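# Pop open the kettle lid via its handle button

## Task

Push down the button on the top of the kettle's handle until the lid flips open, without tipping the kettle over. At the end the gripper must be clear of the kettle and the button must have returned to its raised position. The tumbler, the pink cup, the carton, the white mug and the steel pot must all still be upright.

## Robot and tools

Robot: two six-joint arms, left_arm and right_arm, each with a two-finger parallel gripper and a wrist camera. Calibrated base placements: left_arm (-0.021, +0.327, 0) m, quat_wxyz (+1.000, 0, 0, -0.021); right_arm (-0.009, -0.282, 0) m, quat_wxyz (+1.000, 0, 0, -0.002).

Frame: every hand position, quaternion, velocity and target uses the scene frame. Its origin sits at table-top height, halfway between the two nominal base spots. +z points up, +x points forward over the table, and +y points toward left_arm. Arm names do not correspond to left or right in the images. Reported hand poses can be a few centimetres off, worse at long reach. A resting gripper may also sit a centimetre or more away from its command because of friction and weight, even with no contact.

Gripper: the fingers extend along the gripper's +z axis and separate along its y axis. end_effector_position is the spot between the pads, roughly 1 cm short of the fingertips. Opening runs from -1 (shut) to +1 (fully apart, 0.094 m).

Row layout, shared by every tool that moves the arms: one flat list of 16 numbers covering both arms. First left_arm: x, y, z in metres, then qw, qx, qy, qz (w first), then opening; then the same eight for right_arm. Positions and quaternions are absolute poses in the scene frame, not offsets. Always send both arms. An arm meant to stay put gets the exact pose from the last result before it went idle, plus its wanted opening, repeated every call. Keep a gripper's orientation steady by repeating one fixed quaternion rather than copying the slightly drifted reported one. Sending 0 as an opening is a real command, so resend the current value to leave the fingers alone.

execute_actions(actions, cameras): actions is a list of actions; each action is a table of 1 to 15 rows, one row per 1/30 s control step. A short table repeats its final row until 15 steps (0.5 s) have passed. A target lying more than 0.6 m from that gripper's current position along any of the gripper's own axes gets that action refused for both arms; a malformed action, or a first action failing this check, voids the whole call. An empty list just reports the state and images. cameras selects images: null, omitted or ["all"] gives all; [] gives none; names are cam_high, cam_low, cam_left_wrist, cam_right_wrist (each 896x504).

move(target, speed, blend, opening_speed, blocking, cameras): target is one 16-number row or a list of up to 15 rows, with no 0.6 m check. Each gripper follows a straight line from its current Hand target to the pose, rotating the short way. speed is the top path speed in m/s, 0.002 to 2.9 (default 0.25), and rotation is capped at twice that value in rad/s; give one number or one per target. blend, in metres, rounds corners at intermediate targets (0 stops at each). opening_speed, 0.2 or more per second on the -1..+1 scale, makes finger changes gradual. Opening changes at later targets happen after all motion settles. A path is capped at 10 s. blocking=false returns after about 0.5 s while motion continues; a new move then takes over. The result adds a move: line giving the outcome (done, off_target, moving, held, fault) and any limits (paced = commanded pose clipped, held = steps withheld). done means within 10 mm and 2 degrees; neither done nor off_target tells you about contact.

wait(seconds): 0 to 10 s with the last commands held; a running move keeps going. stop(): brakes the running move. zoom_image(camera, region): region is [x0, y0, x1, y1] in pixels of that camera's latest image, at most 504 by 504. read_manual(section): licence texts only. finished_scene(scene): ends the current scene, giving its number; it cannot be undone.

Controller behaviour: each step the commanded orientation is clipped to within 40 degrees of the measured one, and damped inverse kinematics favours position over orientation. The Hand target line shows where an arm is actually being driven, which may be short of your command; continue in the next call. Tiny moves may not start. Tool commands shows present gripper commands. The robot keeps holding its last command between calls.

Result lines: end_effector_position and end_effector_quat_wxyz per arm; Joint positions (the final value is finger opening in metres); Joint velocities (may say within noise or be omitted); joint torques, which include gravity, carry offsets and noise, and for joints 1 to 3 flip sign beyond ±28 N m; grip_measured, on the opening scale and up to about 2.7 mm wide when empty; grip_effort_nm, motor effort at the shaft, negative closing, not a pad force; motor temperatures; and for execute_actions, positions at some control steps. MOTOR HOT appears at 75 °C; at 90 °C that arm folds up and stays idle; at 100 °C it collapses. Stretched arms, loads and pushing against unreachable poses heat motors.

Cautions: press the button with a slow, short move, aiming only slightly past the contact, since speed and overshoot both raise force. Watch the kettle stays upright, then lift clear so the button pops back up. Avoid sweeping near an arm's own base or with the wrist near the first joint axis, which can flip the shoulder posture. Keep the two arms and grippers apart; the clearance check does not guard gripper-against-gripper contact, and hard contact between arms can fail the task. Do not bump the tumbler, pink cup, carton, white mug or steel pot, and never let anything leave the table. A wrist camera cable touching something counts as contact. Loose objects may occasionally get nudged by outside pushes.

Each tool is called by a JSON object that holds its "name" and its "arguments".

## Session

{"name": "execute_actions", "arguments": {"actions": []}}

Scene clock: 0.00 s.
left_arm: end_effector_position=(+0.2208, +0.2111, +0.2816) grip_measured=+1.000 grip_effort_nm=n/a end_effector_quat_wxyz=(+0.506, +0.026, +0.860, -0.059) | right_arm: end_effector_position=(+0.2946, -0.2310, +0.3211) grip_measured=+1.000 grip_effort_nm=n/a end_effector_quat_wxyz=(+0.733, -0.055, +0.664, -0.137)
Joint positions: left_arm=[-0.786 0.81 0.97 -0.775 -0.584 -0.459 0.094] | right_arm=[0.494 0.731 0.479 0.385 0.589 -0.343 0.094]
Joint velocities: within noise
Joint torques (N m): no reading
Motor temperatures (°C): left_arm=[26 37 30 31 27 26 26] | right_arm=[25 35 32 32 30 27 25]
Heat: left arm: 37 °C; right arm: 35 °C.
Hand target: left_arm +0.2192, +0.2138, +0.2816; +0.505, +0.025, +0.861, -0.056 | right_arm +0.2927, -0.2318, +0.3307; +0.741, -0.049, +0.657, -0.133
Tool commands: left_gripper/opening=+1.0 right_gripper/opening=+1.0

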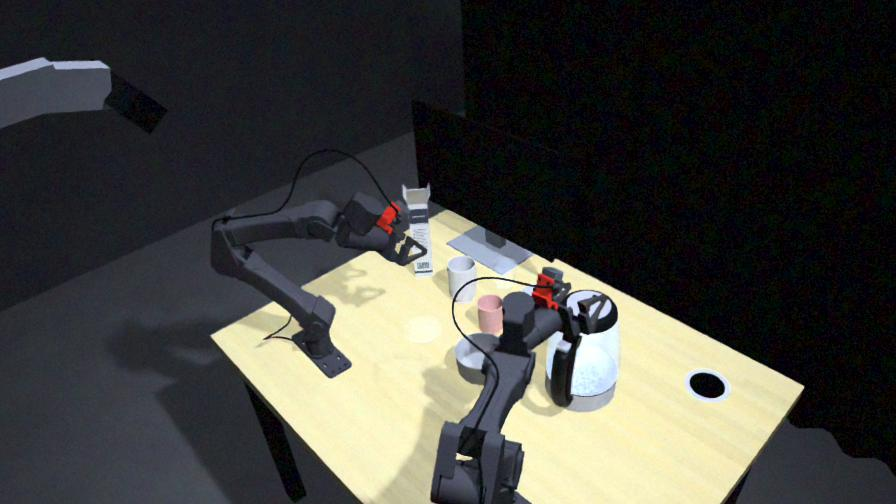

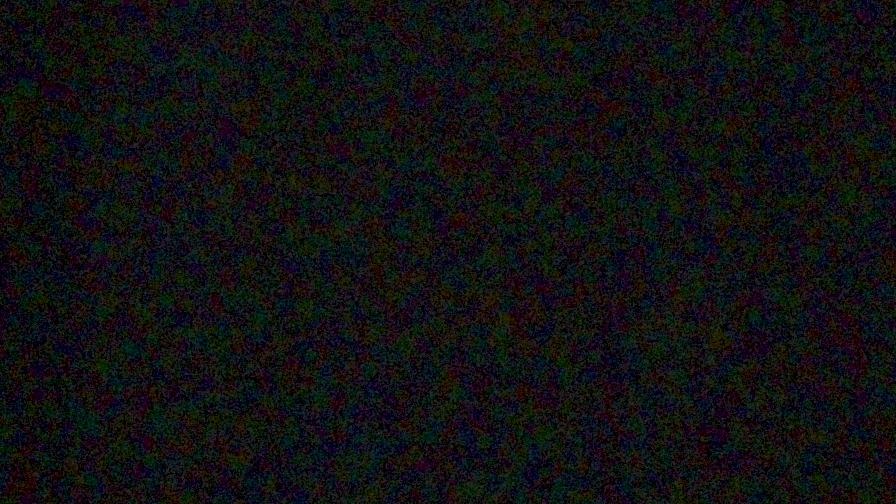

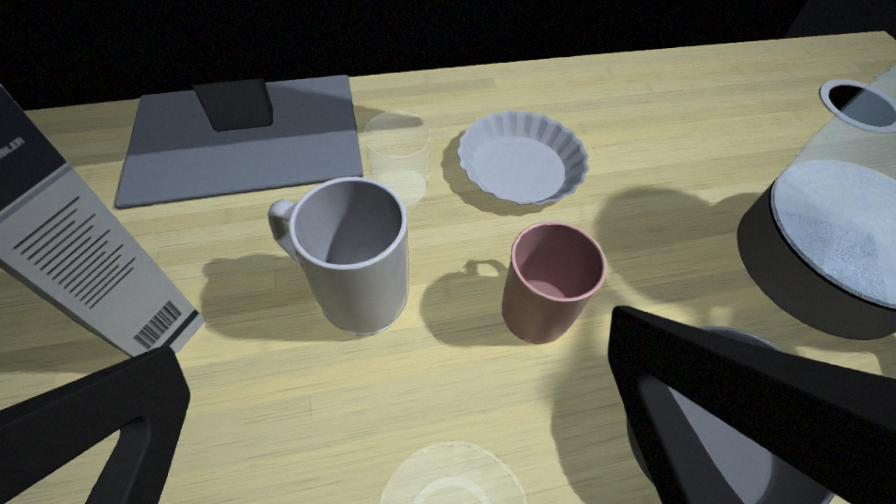

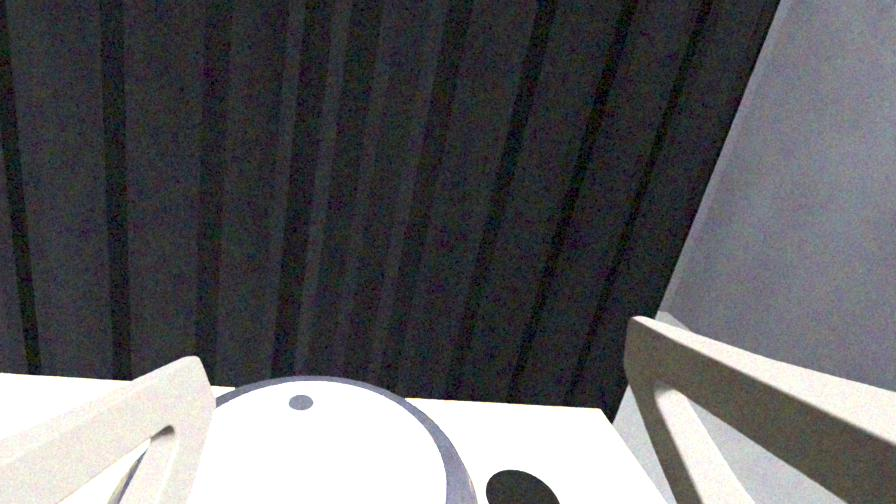

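{"name": "zoom_image", "arguments": {"camera": "cam_high", "region": [500, 250, 660, 420]}}

{"name": "zoom_image", "arguments": {"camera": "cam_right_wrist", "region": [100, 300, 604, 504]}}

Scaled by 2.965 from the camera's 896x504 image, which has a finer 1280x720 frame.

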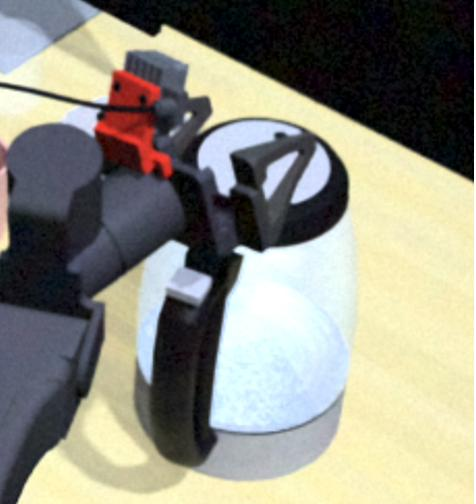

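Scaled by 1.000.

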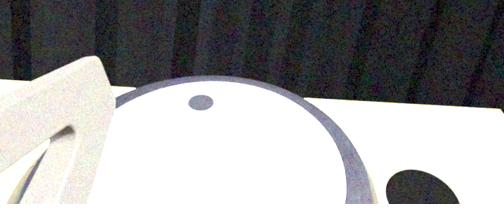

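{"name": "move", "arguments": {"target": [0.2192,0.2138,0.2816,0.505,0.025,0.861,-0.056,1,0.17,-0.25,0.40,0.5,0,0.866,0,-1]}}

Scene clock: 9.47 s.
left_arm: end_effector_position=(+0.2208, +0.2111, +0.2816) grip_measured=+1.000 grip_effort_nm=-0.007 end_effector_quat_wxyz=(+0.506, +0.026, +0.860, -0.059) | right_arm: end_effector_position=(+0.1701, -0.2470, +0.3900) grip_measured=-0.997 grip_effort_nm=-0.198 end_effector_quat_wxyz=(+0.489, -0.011, +0.872, -0.004)
Joint positions: left_arm=[-0.786 0.81 0.97 -0.775 -0.584 -0.459 0.094] | right_arm=[0.881 0.881 1.618 -1.496 0.712 0.535 0]
Joint torques (N m): left_arm=[-0.08 -0.53 6.32 1.83 -0.27 0.06] | right_arm=[0.49 2.33 7.34 1.44 0.48 0.17]
Heat: left arm: 36 °C; right arm: 34 °C.
Hand target: left_arm +0.2193, +0.2138, +0.2816; +0.505, +0.025, +0.861, -0.056 | right_arm +0.1699, -0.2501, +0.3997; +0.500, +0.000, +0.866, +0.001
Off the commanded pose: left_arm 0.003 m, 0 deg | right_arm 0.010 m, 2 deg.
move: done

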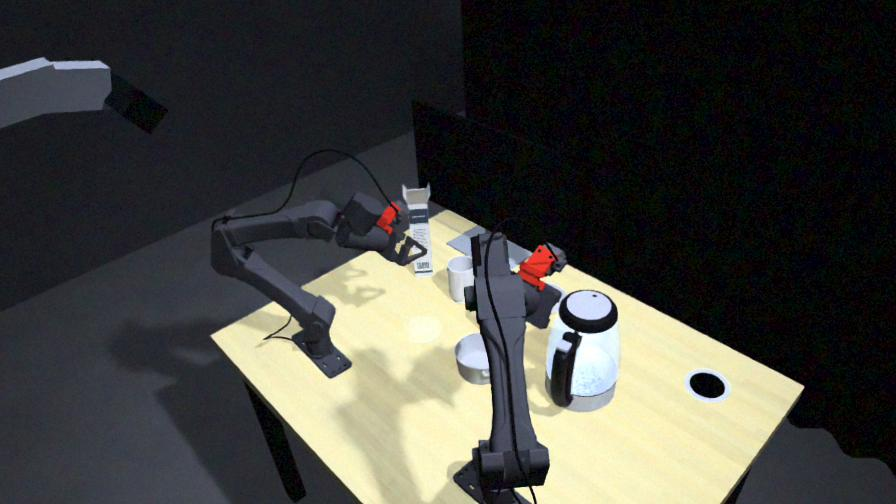

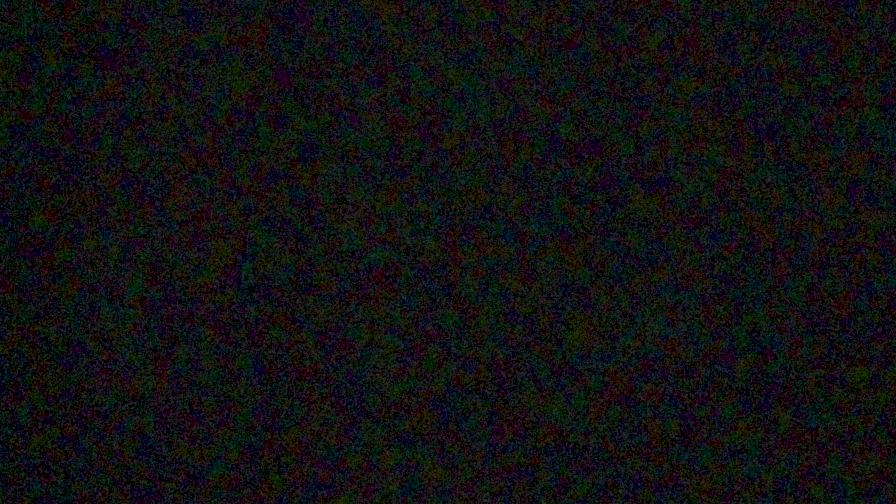

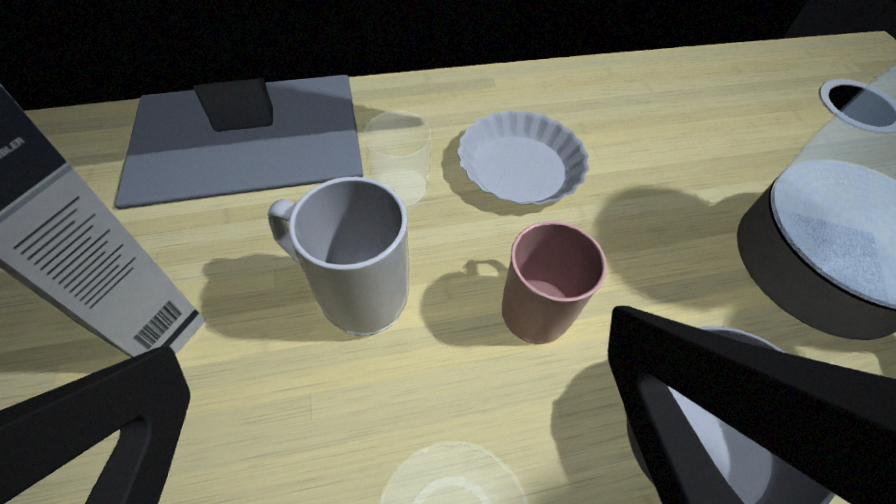

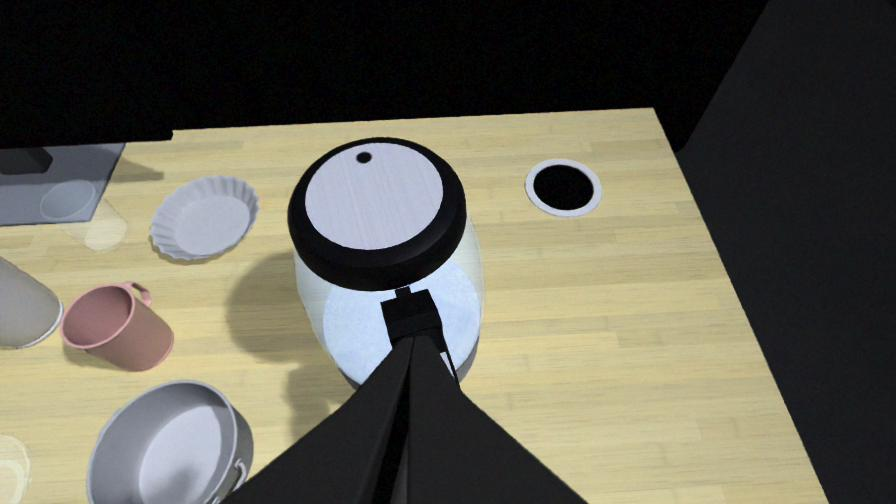

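{"name": "zoom_image", "arguments": {"camera": "cam_high", "region": [530, 280, 640, 420]}}

{"name": "zoom_image", "arguments": {"camera": "cam_right_wrist", "region": [330, 250, 500, 420]}}

Scaled by 3.600 from the camera's 896x504 image, which has a finer 1280x720 frame.

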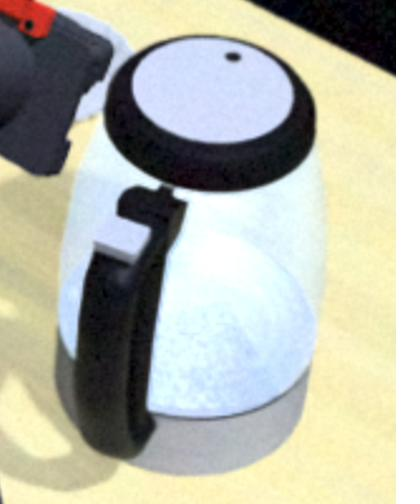

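Scaled by 2.965 from the camera's 896x504 image, which has a finer 1280x720 frame.

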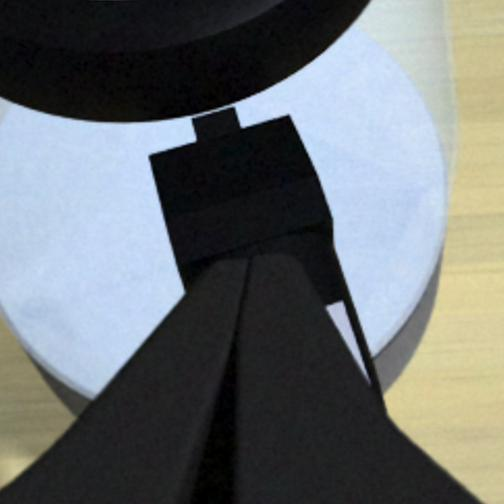

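{"name": "move", "arguments": {"target": [0.2192,0.2138,0.2816,0.505,0.025,0.861,-0.056,1,0.15,-0.35,0.40,0.5,0,0.866,0,1], "cameras": ["cam_high","cam_right_wrist"]}}

{"name": "zoom_image", "arguments": {"camera": "cam_right_wrist", "region": [200, 150, 500, 500]}}

Scene clock: 27.97 s.
left_arm: end_effector_position=(+0.2208, +0.2111, +0.2816) grip_measured=+1.000 grip_effort_nm=-0.007 end_effector_quat_wxyz=(+0.506, +0.026, +0.860, -0.059) | right_arm: end_effector_position=(+0.1512, -0.3543, +0.4022) grip_measured=+0.997 grip_effort_nm=0.095 end_effector_quat_wxyz=(+0.481, +0.061, +0.869, -0.102)
Joint positions: left_arm=[-0.786 0.81 0.97 -0.775 -0.584 -0.459 0.094] | right_arm=[-1.165 0.897 1.7 -1.567 -0.728 -0.706 0.094]
Joint torques (N m): left_arm=[-0.01 -0.57 6.3 1.84 -0.31 -0.02] | right_arm=[-0.46 0.7 3.15 1.43 -0.57 -0.04]
Heat: left arm: 36 °C; right arm: 34 °C.
Hand target: left_arm +0.2193, +0.2138, +0.2816; +0.505, +0.025, +0.861, -0.056 | right_arm +0.1513, -0.3498, +0.3999; +0.484, +0.056, +0.868, -0.096
Off the commanded pose: left_arm 0.003 m, 0 deg | right_arm 0.005 m, 14 deg.
joint sent to its limit (right arm) — joint 4 (wrist pitch), lower limit. The joint targets are off in orientation, not in position.
move: off_target (right_arm)
Images, in order (width x height): cam_high 896x504, cam_right_wrist 896x504.

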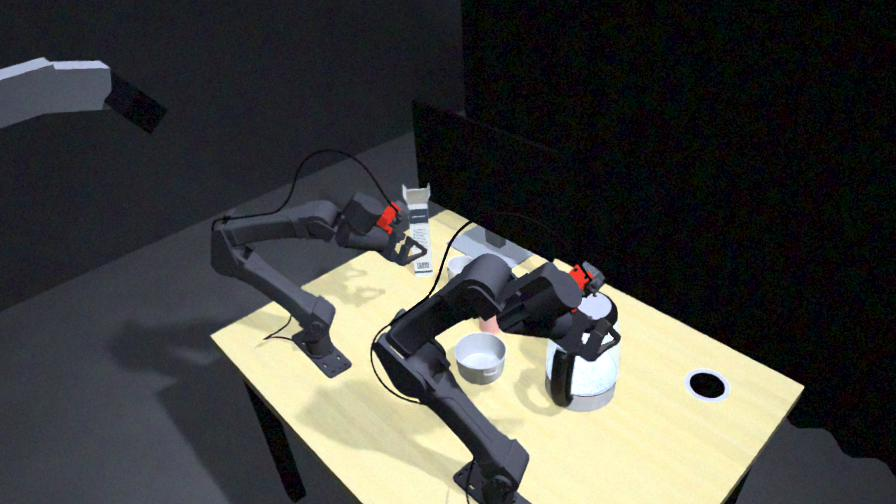

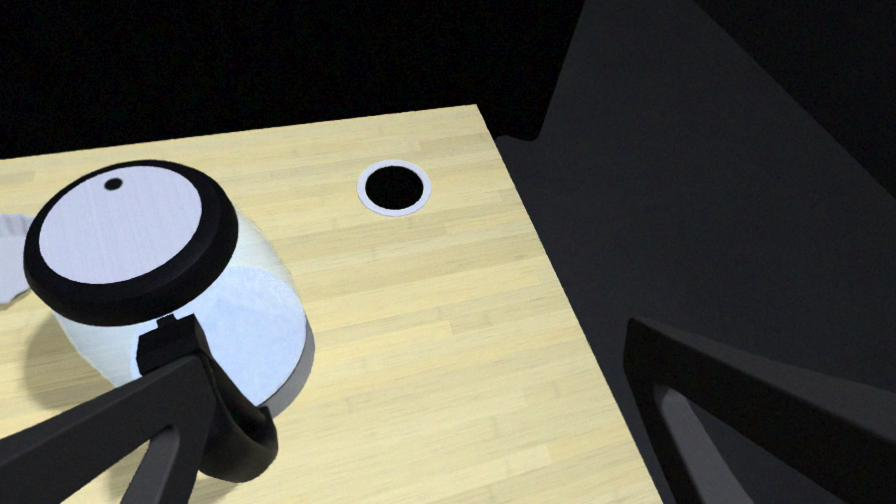

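Scaled by 1.440 from the camera's 896x504 image, which has a finer 1280x720 frame.

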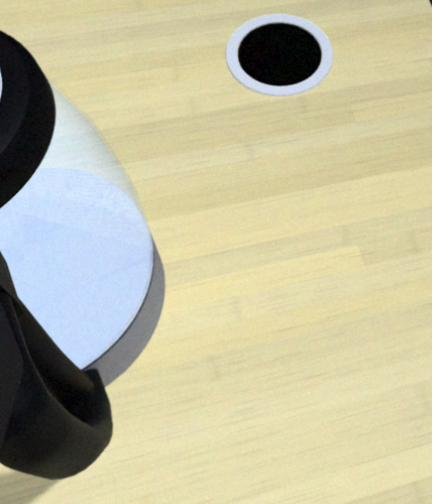

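{"name": "move", "arguments": {"target": [0.2192,0.2138,0.2816,0.505,0.025,0.861,-0.056,1,0.20,-0.245,0.44,0.5,0,0.866,0,1], "cameras": ["cam_high","cam_right_wrist"]}}

{"name": "zoom_image", "arguments": {"camera": "cam_right_wrist", "region": [250, 200, 600, 500]}}

Scene clock: 35.57 s.
left_arm: end_effector_position=(+0.2208, +0.2111, +0.2816) grip_measured=+1.000 grip_effort_nm=-0.002 end_effector_quat_wxyz=(+0.506, +0.026, +0.860, -0.059) | right_arm: end_effector_position=(+0.2014, -0.2425, +0.4314) grip_measured=+0.997 grip_effort_nm=0.090 end_effector_quat_wxyz=(+0.490, -0.009, +0.872, -0.003)
Joint positions: left_arm=[-0.786 0.81 0.97 -0.775 -0.584 -0.459 0.094] | right_arm=[0.577 1.044 1.851 -1.433 0.478 0.305 0.094]
Joint torques (N m): left_arm=[0.13 -0.54 6.78 1.84 -0.3 0.02] | right_arm=[0.49 0.65 6.75 1.66 0.33 0.17]
Heat: left arm: 36 °C; right arm: 34 °C.
Hand target: left_arm +0.2193, +0.2138, +0.2816; +0.505, +0.025, +0.861, -0.056 | right_arm +0.1999, -0.2451, +0.4399; +0.500, +0.000, +0.866, +0.000
Off the commanded pose: left_arm 0.003 m, 0 deg | right_arm 0.009 m, 2 deg.
move: done
Images, in order (width x height): cam_high 896x504, cam_right_wrist 896x504.

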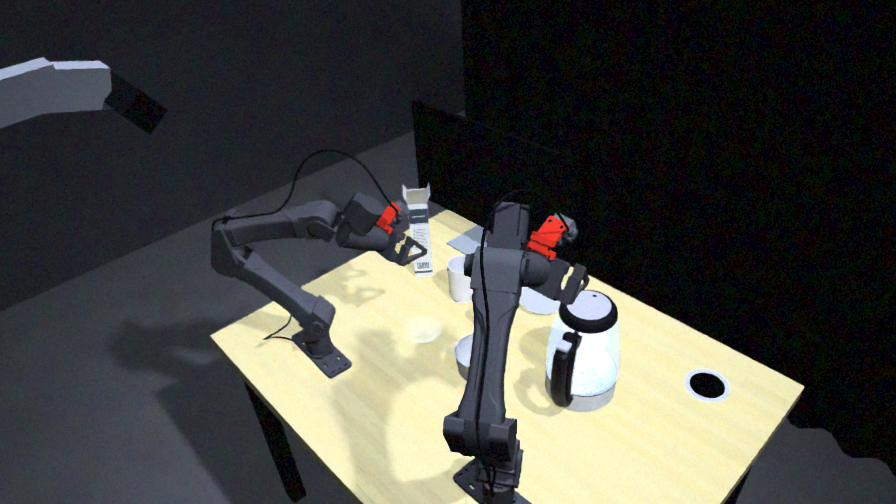

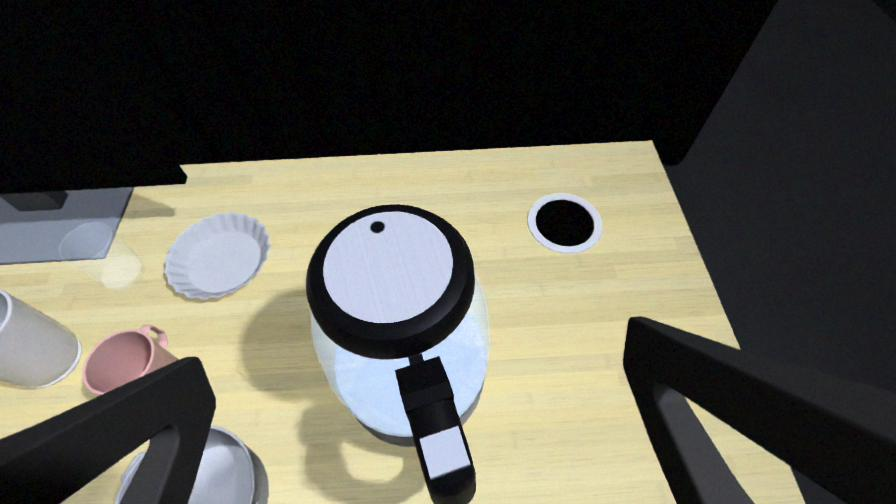

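Scaled by 1.440 from the camera's 896x504 image, which has a finer 1280x720 frame.

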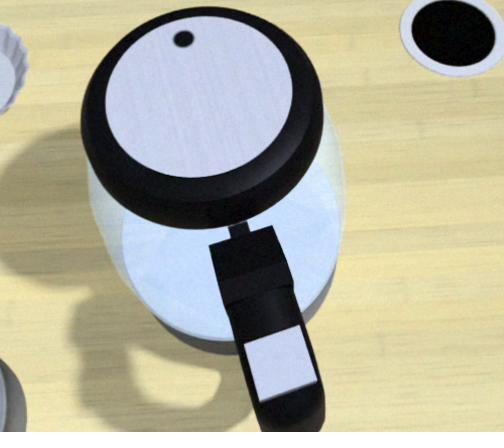

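{"name": "move", "arguments": {"target": [0.2192,0.2138,0.2816,0.505,0.025,0.861,-0.056,1,0.211,-0.246,0.30,0.259,0,0.966,0,-1], "cameras": ["cam_high","cam_right_wrist"]}}

{"name": "zoom_image", "arguments": {"camera": "cam_high", "region": [490, 230, 660, 420]}}

Scene clock: 51.50 s.
left_arm: end_effector_position=(+0.2208, +0.2111, +0.2816) grip_measured=+1.000 grip_effort_nm=0.002 end_effector_quat_wxyz=(+0.506, +0.026, +0.860, -0.059) | right_arm: end_effector_position=(+0.2119, -0.2451, +0.3030) grip_measured=-0.997 grip_effort_nm=-0.198 end_effector_quat_wxyz=(+0.263, +0.004, +0.965, +0.002)
Joint positions: left_arm=[-0.786 0.81 0.97 -0.775 -0.584 -0.459 0.094] | right_arm=[0.272 1.127 1.577 -1.503 0.134 0.241 0]
Joint torques (N m): left_arm=[-0.34 -0.54 6.43 1.82 -0.29 0.01] | right_arm=[-0.46 -2.22 4.9 1.22 0 -0.05]
Heat: left arm: 36 °C; right arm: 34 °C.
Hand target: left_arm +0.2193, +0.2138, +0.2816; +0.505, +0.025, +0.861, -0.056 | right_arm +0.2110, -0.2460, +0.3000; +0.259, +0.000, +0.966, +0.000
Off the commanded pose: left_arm 0.003 m, 0 deg | right_arm 0.003 m, 1 deg.
move: done
Images, in order (width x height): cam_high 896x504, cam_right_wrist 896x504.

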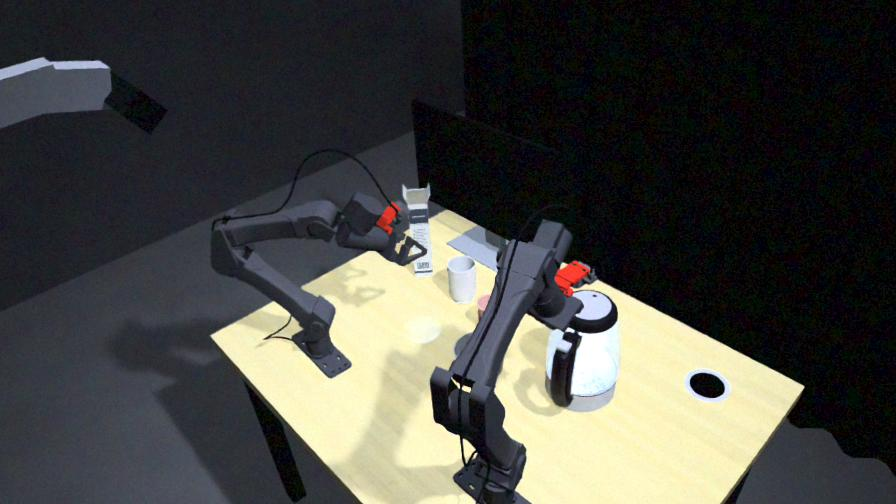

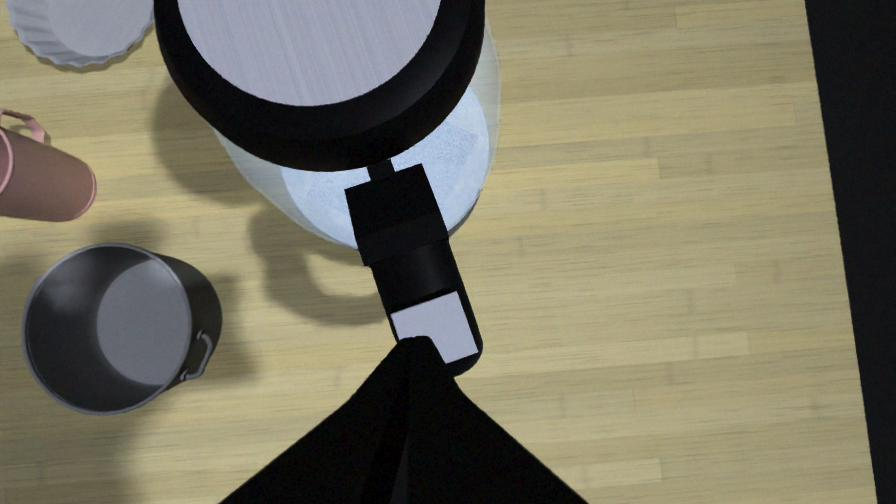

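Scaled by 2.653 from the camera's 896x504 image, which has a finer 1280x720 frame.

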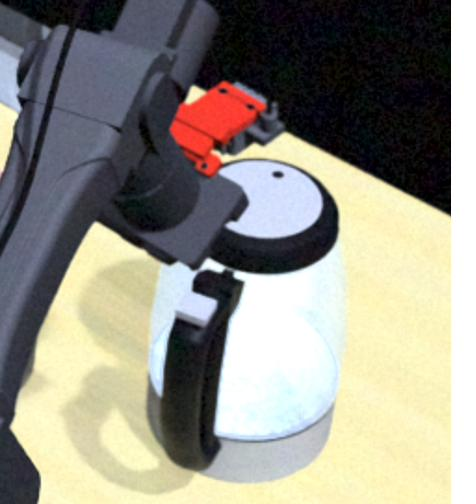

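{"name": "move", "arguments": {"target": [[0.2192,0.2138,0.2816,0.505,0.025,0.861,-0.056,1,0.208,-0.251,0.265,0.259,0,0.966,0,-1],[0.2192,0.2138,0.2816,0.505,0.025,0.861,-0.056,1,0.208,-0.251,0.243,0.259,0,0.966,0,-1]], "speed": [0.1,0.03], "cameras": ["cam_high","cam_right_wrist"]}}

{"name": "zoom_image", "arguments": {"camera": "cam_high", "region": [490, 230, 660, 420]}}

Scene clock: 63.57 s.
left_arm: end_effector_position=(+0.2208, +0.2111, +0.2816) grip_measured=+1.000 grip_effort_nm=-0.002 end_effector_quat_wxyz=(+0.506, +0.026, +0.860, -0.059) | right_arm: end_effector_position=(+0.2065, -0.2508, +0.2526) grip_measured=-0.997 grip_effort_nm=-0.198 end_effector_quat_wxyz=(+0.268, +0.004, +0.963, +0.002)
Joint positions: left_arm=[-0.786 0.81 0.97 -0.775 -0.584 -0.459 0.094] | right_arm=[0.242 0.986 1.274 -1.328 0.121 0.214 0]
Joint torques (N m): left_arm=[-0.06 -0.75 6.54 1.82 -0.2 -0.01] | right_arm=[-0.51 -0.88 3.97 1.43 -0.01 -0.04]
Heat: left arm: 36 °C; right arm: 34 °C.
Hand target: left_arm +0.2193, +0.2138, +0.2816; +0.505, +0.025, +0.861, -0.056 | right_arm +0.2077, -0.2510, +0.2431; +0.259, +0.000, +0.966, +0.000
Off the commanded pose: left_arm 0.003 m, 0 deg | right_arm 0.010 m, 1 deg.
move: done
Images, in order (width x height): cam_high 896x504, cam_right_wrist 896x504.

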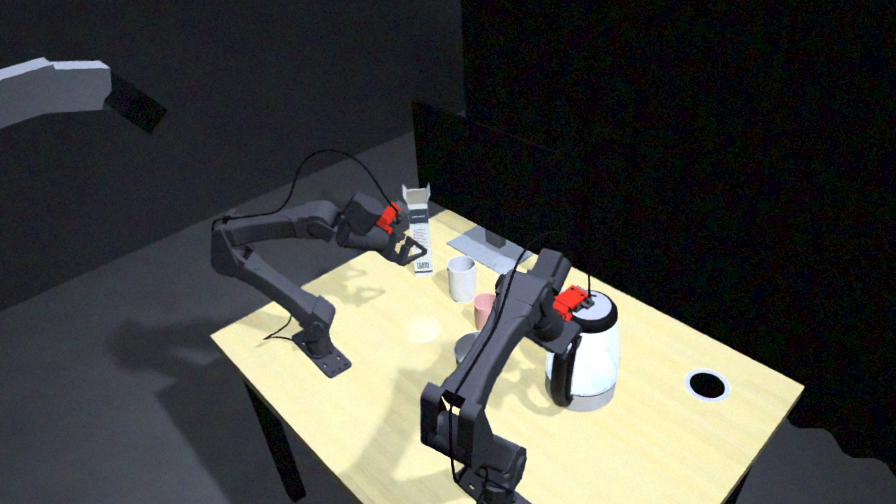

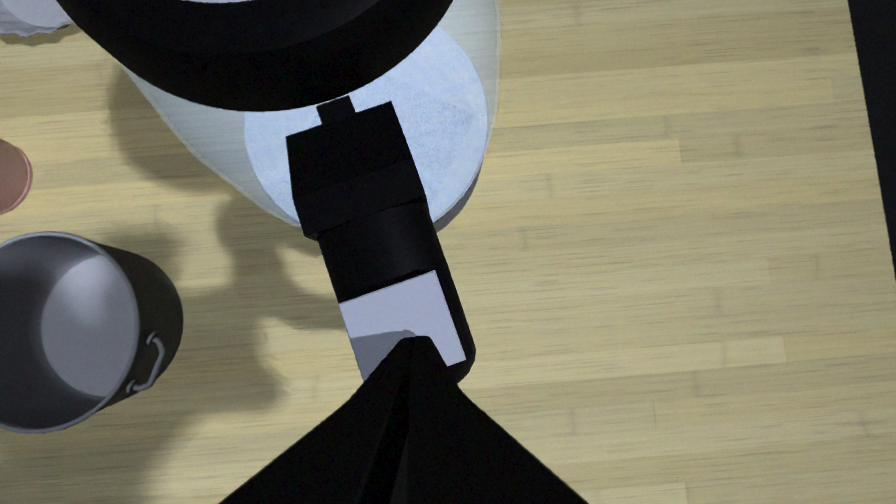

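Scaled by 2.653 from the camera's 896x504 image, which has a finer 1280x720 frame.

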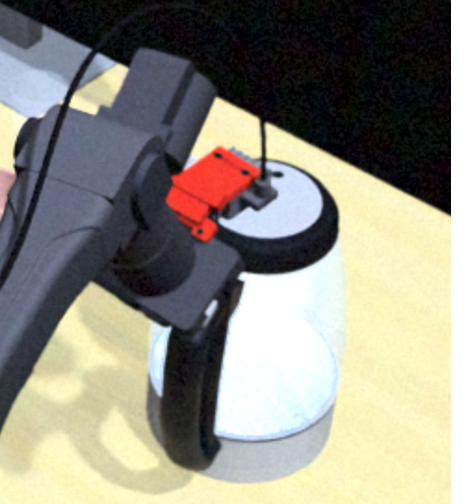

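{"name": "move", "arguments": {"target": [0.2192,0.2138,0.2816,0.505,0.025,0.861,-0.056,1,0.209,-0.248,0.230,0.259,0,0.966,0,-1], "speed": 0.03, "cameras": ["cam_high","cam_right_wrist"]}}

Scene clock: 73.10 s.
left_arm: end_effector_position=(+0.2208, +0.2111, +0.2816) grip_measured=+1.000 grip_effort_nm=-0.002 end_effector_quat_wxyz=(+0.506, +0.026, +0.860, -0.059) | right_arm: end_effector_position=(+0.2064, -0.2497, +0.2462) grip_measured=-0.997 grip_effort_nm=-0.198 end_effector_quat_wxyz=(+0.277, +0.001, +0.961, +0.004)
Joint positions: left_arm=[-0.786 0.81 0.97 -0.775 -0.584 -0.459 0.094] | right_arm=[0.25 0.957 1.225 -1.289 0.124 0.213 0]
Joint torques (N m): left_arm=[0.02 -0.4 6.52 1.85 -0.23 -0.03] | right_arm=[0.47 0.44 3.06 1.52 0.06 0.12]
Heat: left arm: 36 °C; right arm: 34 °C.
Hand target: left_arm +0.2193, +0.2138, +0.2816; +0.505, +0.025, +0.861, -0.056 | right_arm +0.2083, -0.2481, +0.2303; +0.259, +0.000, +0.966, +0.000
Off the commanded pose: left_arm 0.003 m, 0 deg | right_arm 0.016 m, 2 deg.
move: off_target (right_arm)
Images, in order (width x height): cam_high 896x504, cam_right_wrist 896x504.

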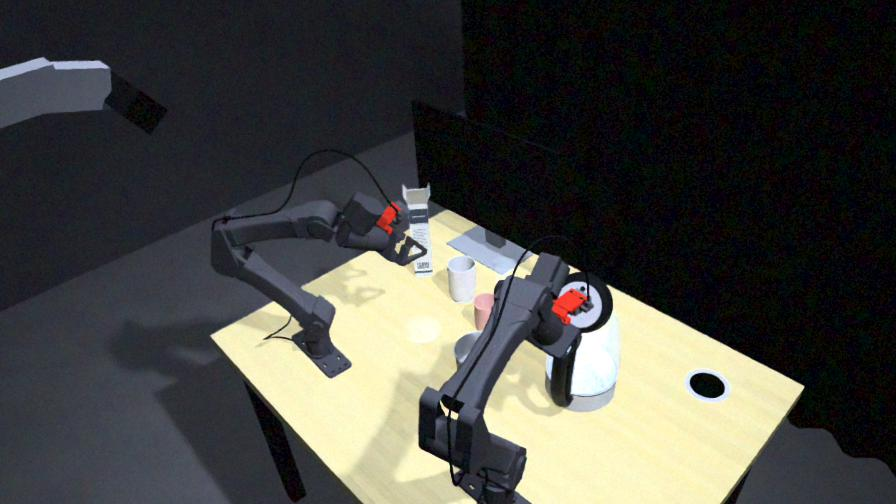

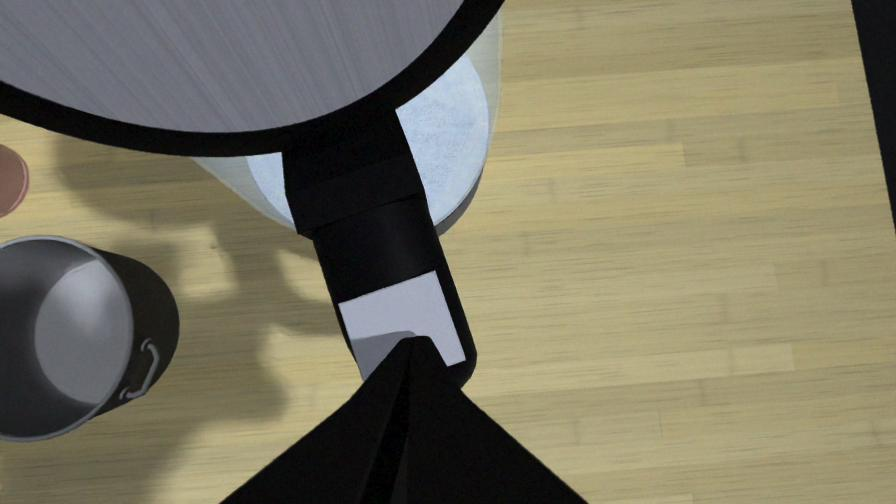

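{"name": "move", "arguments": {"target": [[0.2192,0.2138,0.2816,0.505,0.025,0.861,-0.056,1,0.185,-0.248,0.30,0.259,0,0.966,0,-1],[0.2192,0.2138,0.2816,0.505,0.025,0.861,-0.056,1,0.17,-0.248,0.36,0.42,0,0.907,0,-1]], "speed": [0.08,0.15], "cameras": ["cam_high","cam_right_wrist"]}}

{"name": "zoom_image", "arguments": {"camera": "cam_high", "region": [490, 230, 660, 420]}}

Scene clock: 80.10 s.
left_arm: end_effector_position=(+0.2208, +0.2111, +0.2816) grip_measured=+1.000 grip_effort_nm=-0.002 end_effector_quat_wxyz=(+0.506, +0.026, +0.860, -0.059) | right_arm: end_effector_position=(+0.1695, -0.2459, +0.3468) grip_measured=-0.997 grip_effort_nm=-0.198 end_effector_quat_wxyz=(+0.399, -0.012, +0.917, -0.009)
Joint positions: left_arm=[-0.786 0.81 0.97 -0.775 -0.584 -0.459 0.094] | right_arm=[0.647 0.905 1.553 -1.513 0.46 0.446 0]
Joint torques (N m): left_arm=[-0.28 -0.51 6.49 1.86 -0.26 0.04] | right_arm=[0.49 0.25 7.34 1.58 0.39 0.19]
Heat: left arm: 36 °C; right arm: 34 °C.
Hand target: left_arm +0.2193, +0.2138, +0.2816; +0.505, +0.025, +0.861, -0.056 | right_arm +0.1697, -0.2481, +0.3598; +0.420, +0.000, +0.908, +0.000
Off the commanded pose: left_arm 0.003 m, 0 deg | right_arm 0.013 m, 3 deg.
move: off_target (right_arm)
Images, in order (width x height): cam_high 896x504, cam_right_wrist 896x504.

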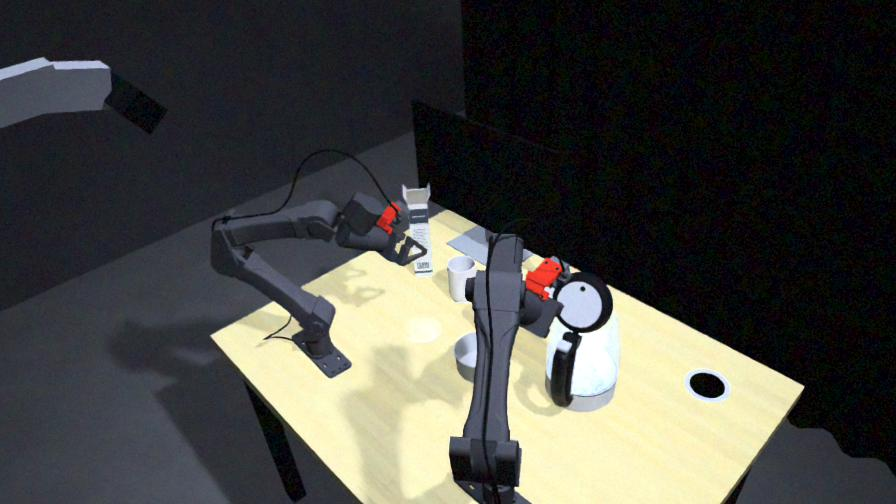

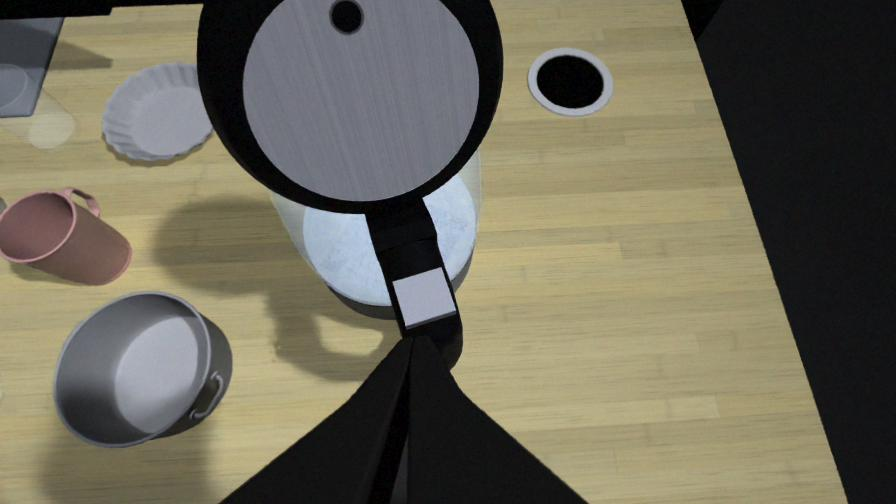

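Scaled by 2.653 from the camera's 896x504 image, which has a finer 1280x720 frame.

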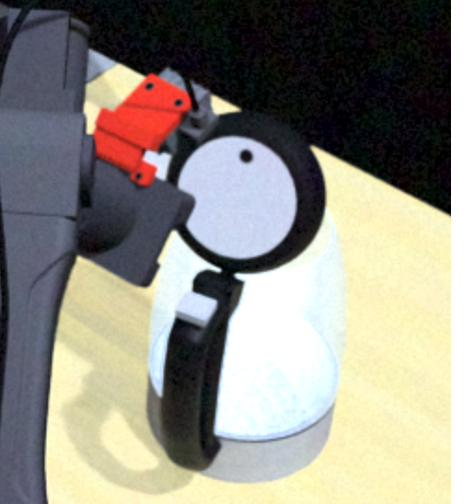

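Open, button up.

{"name": "finished_scene", "arguments": {"scene": 1}}

The scene is finished: the task was done.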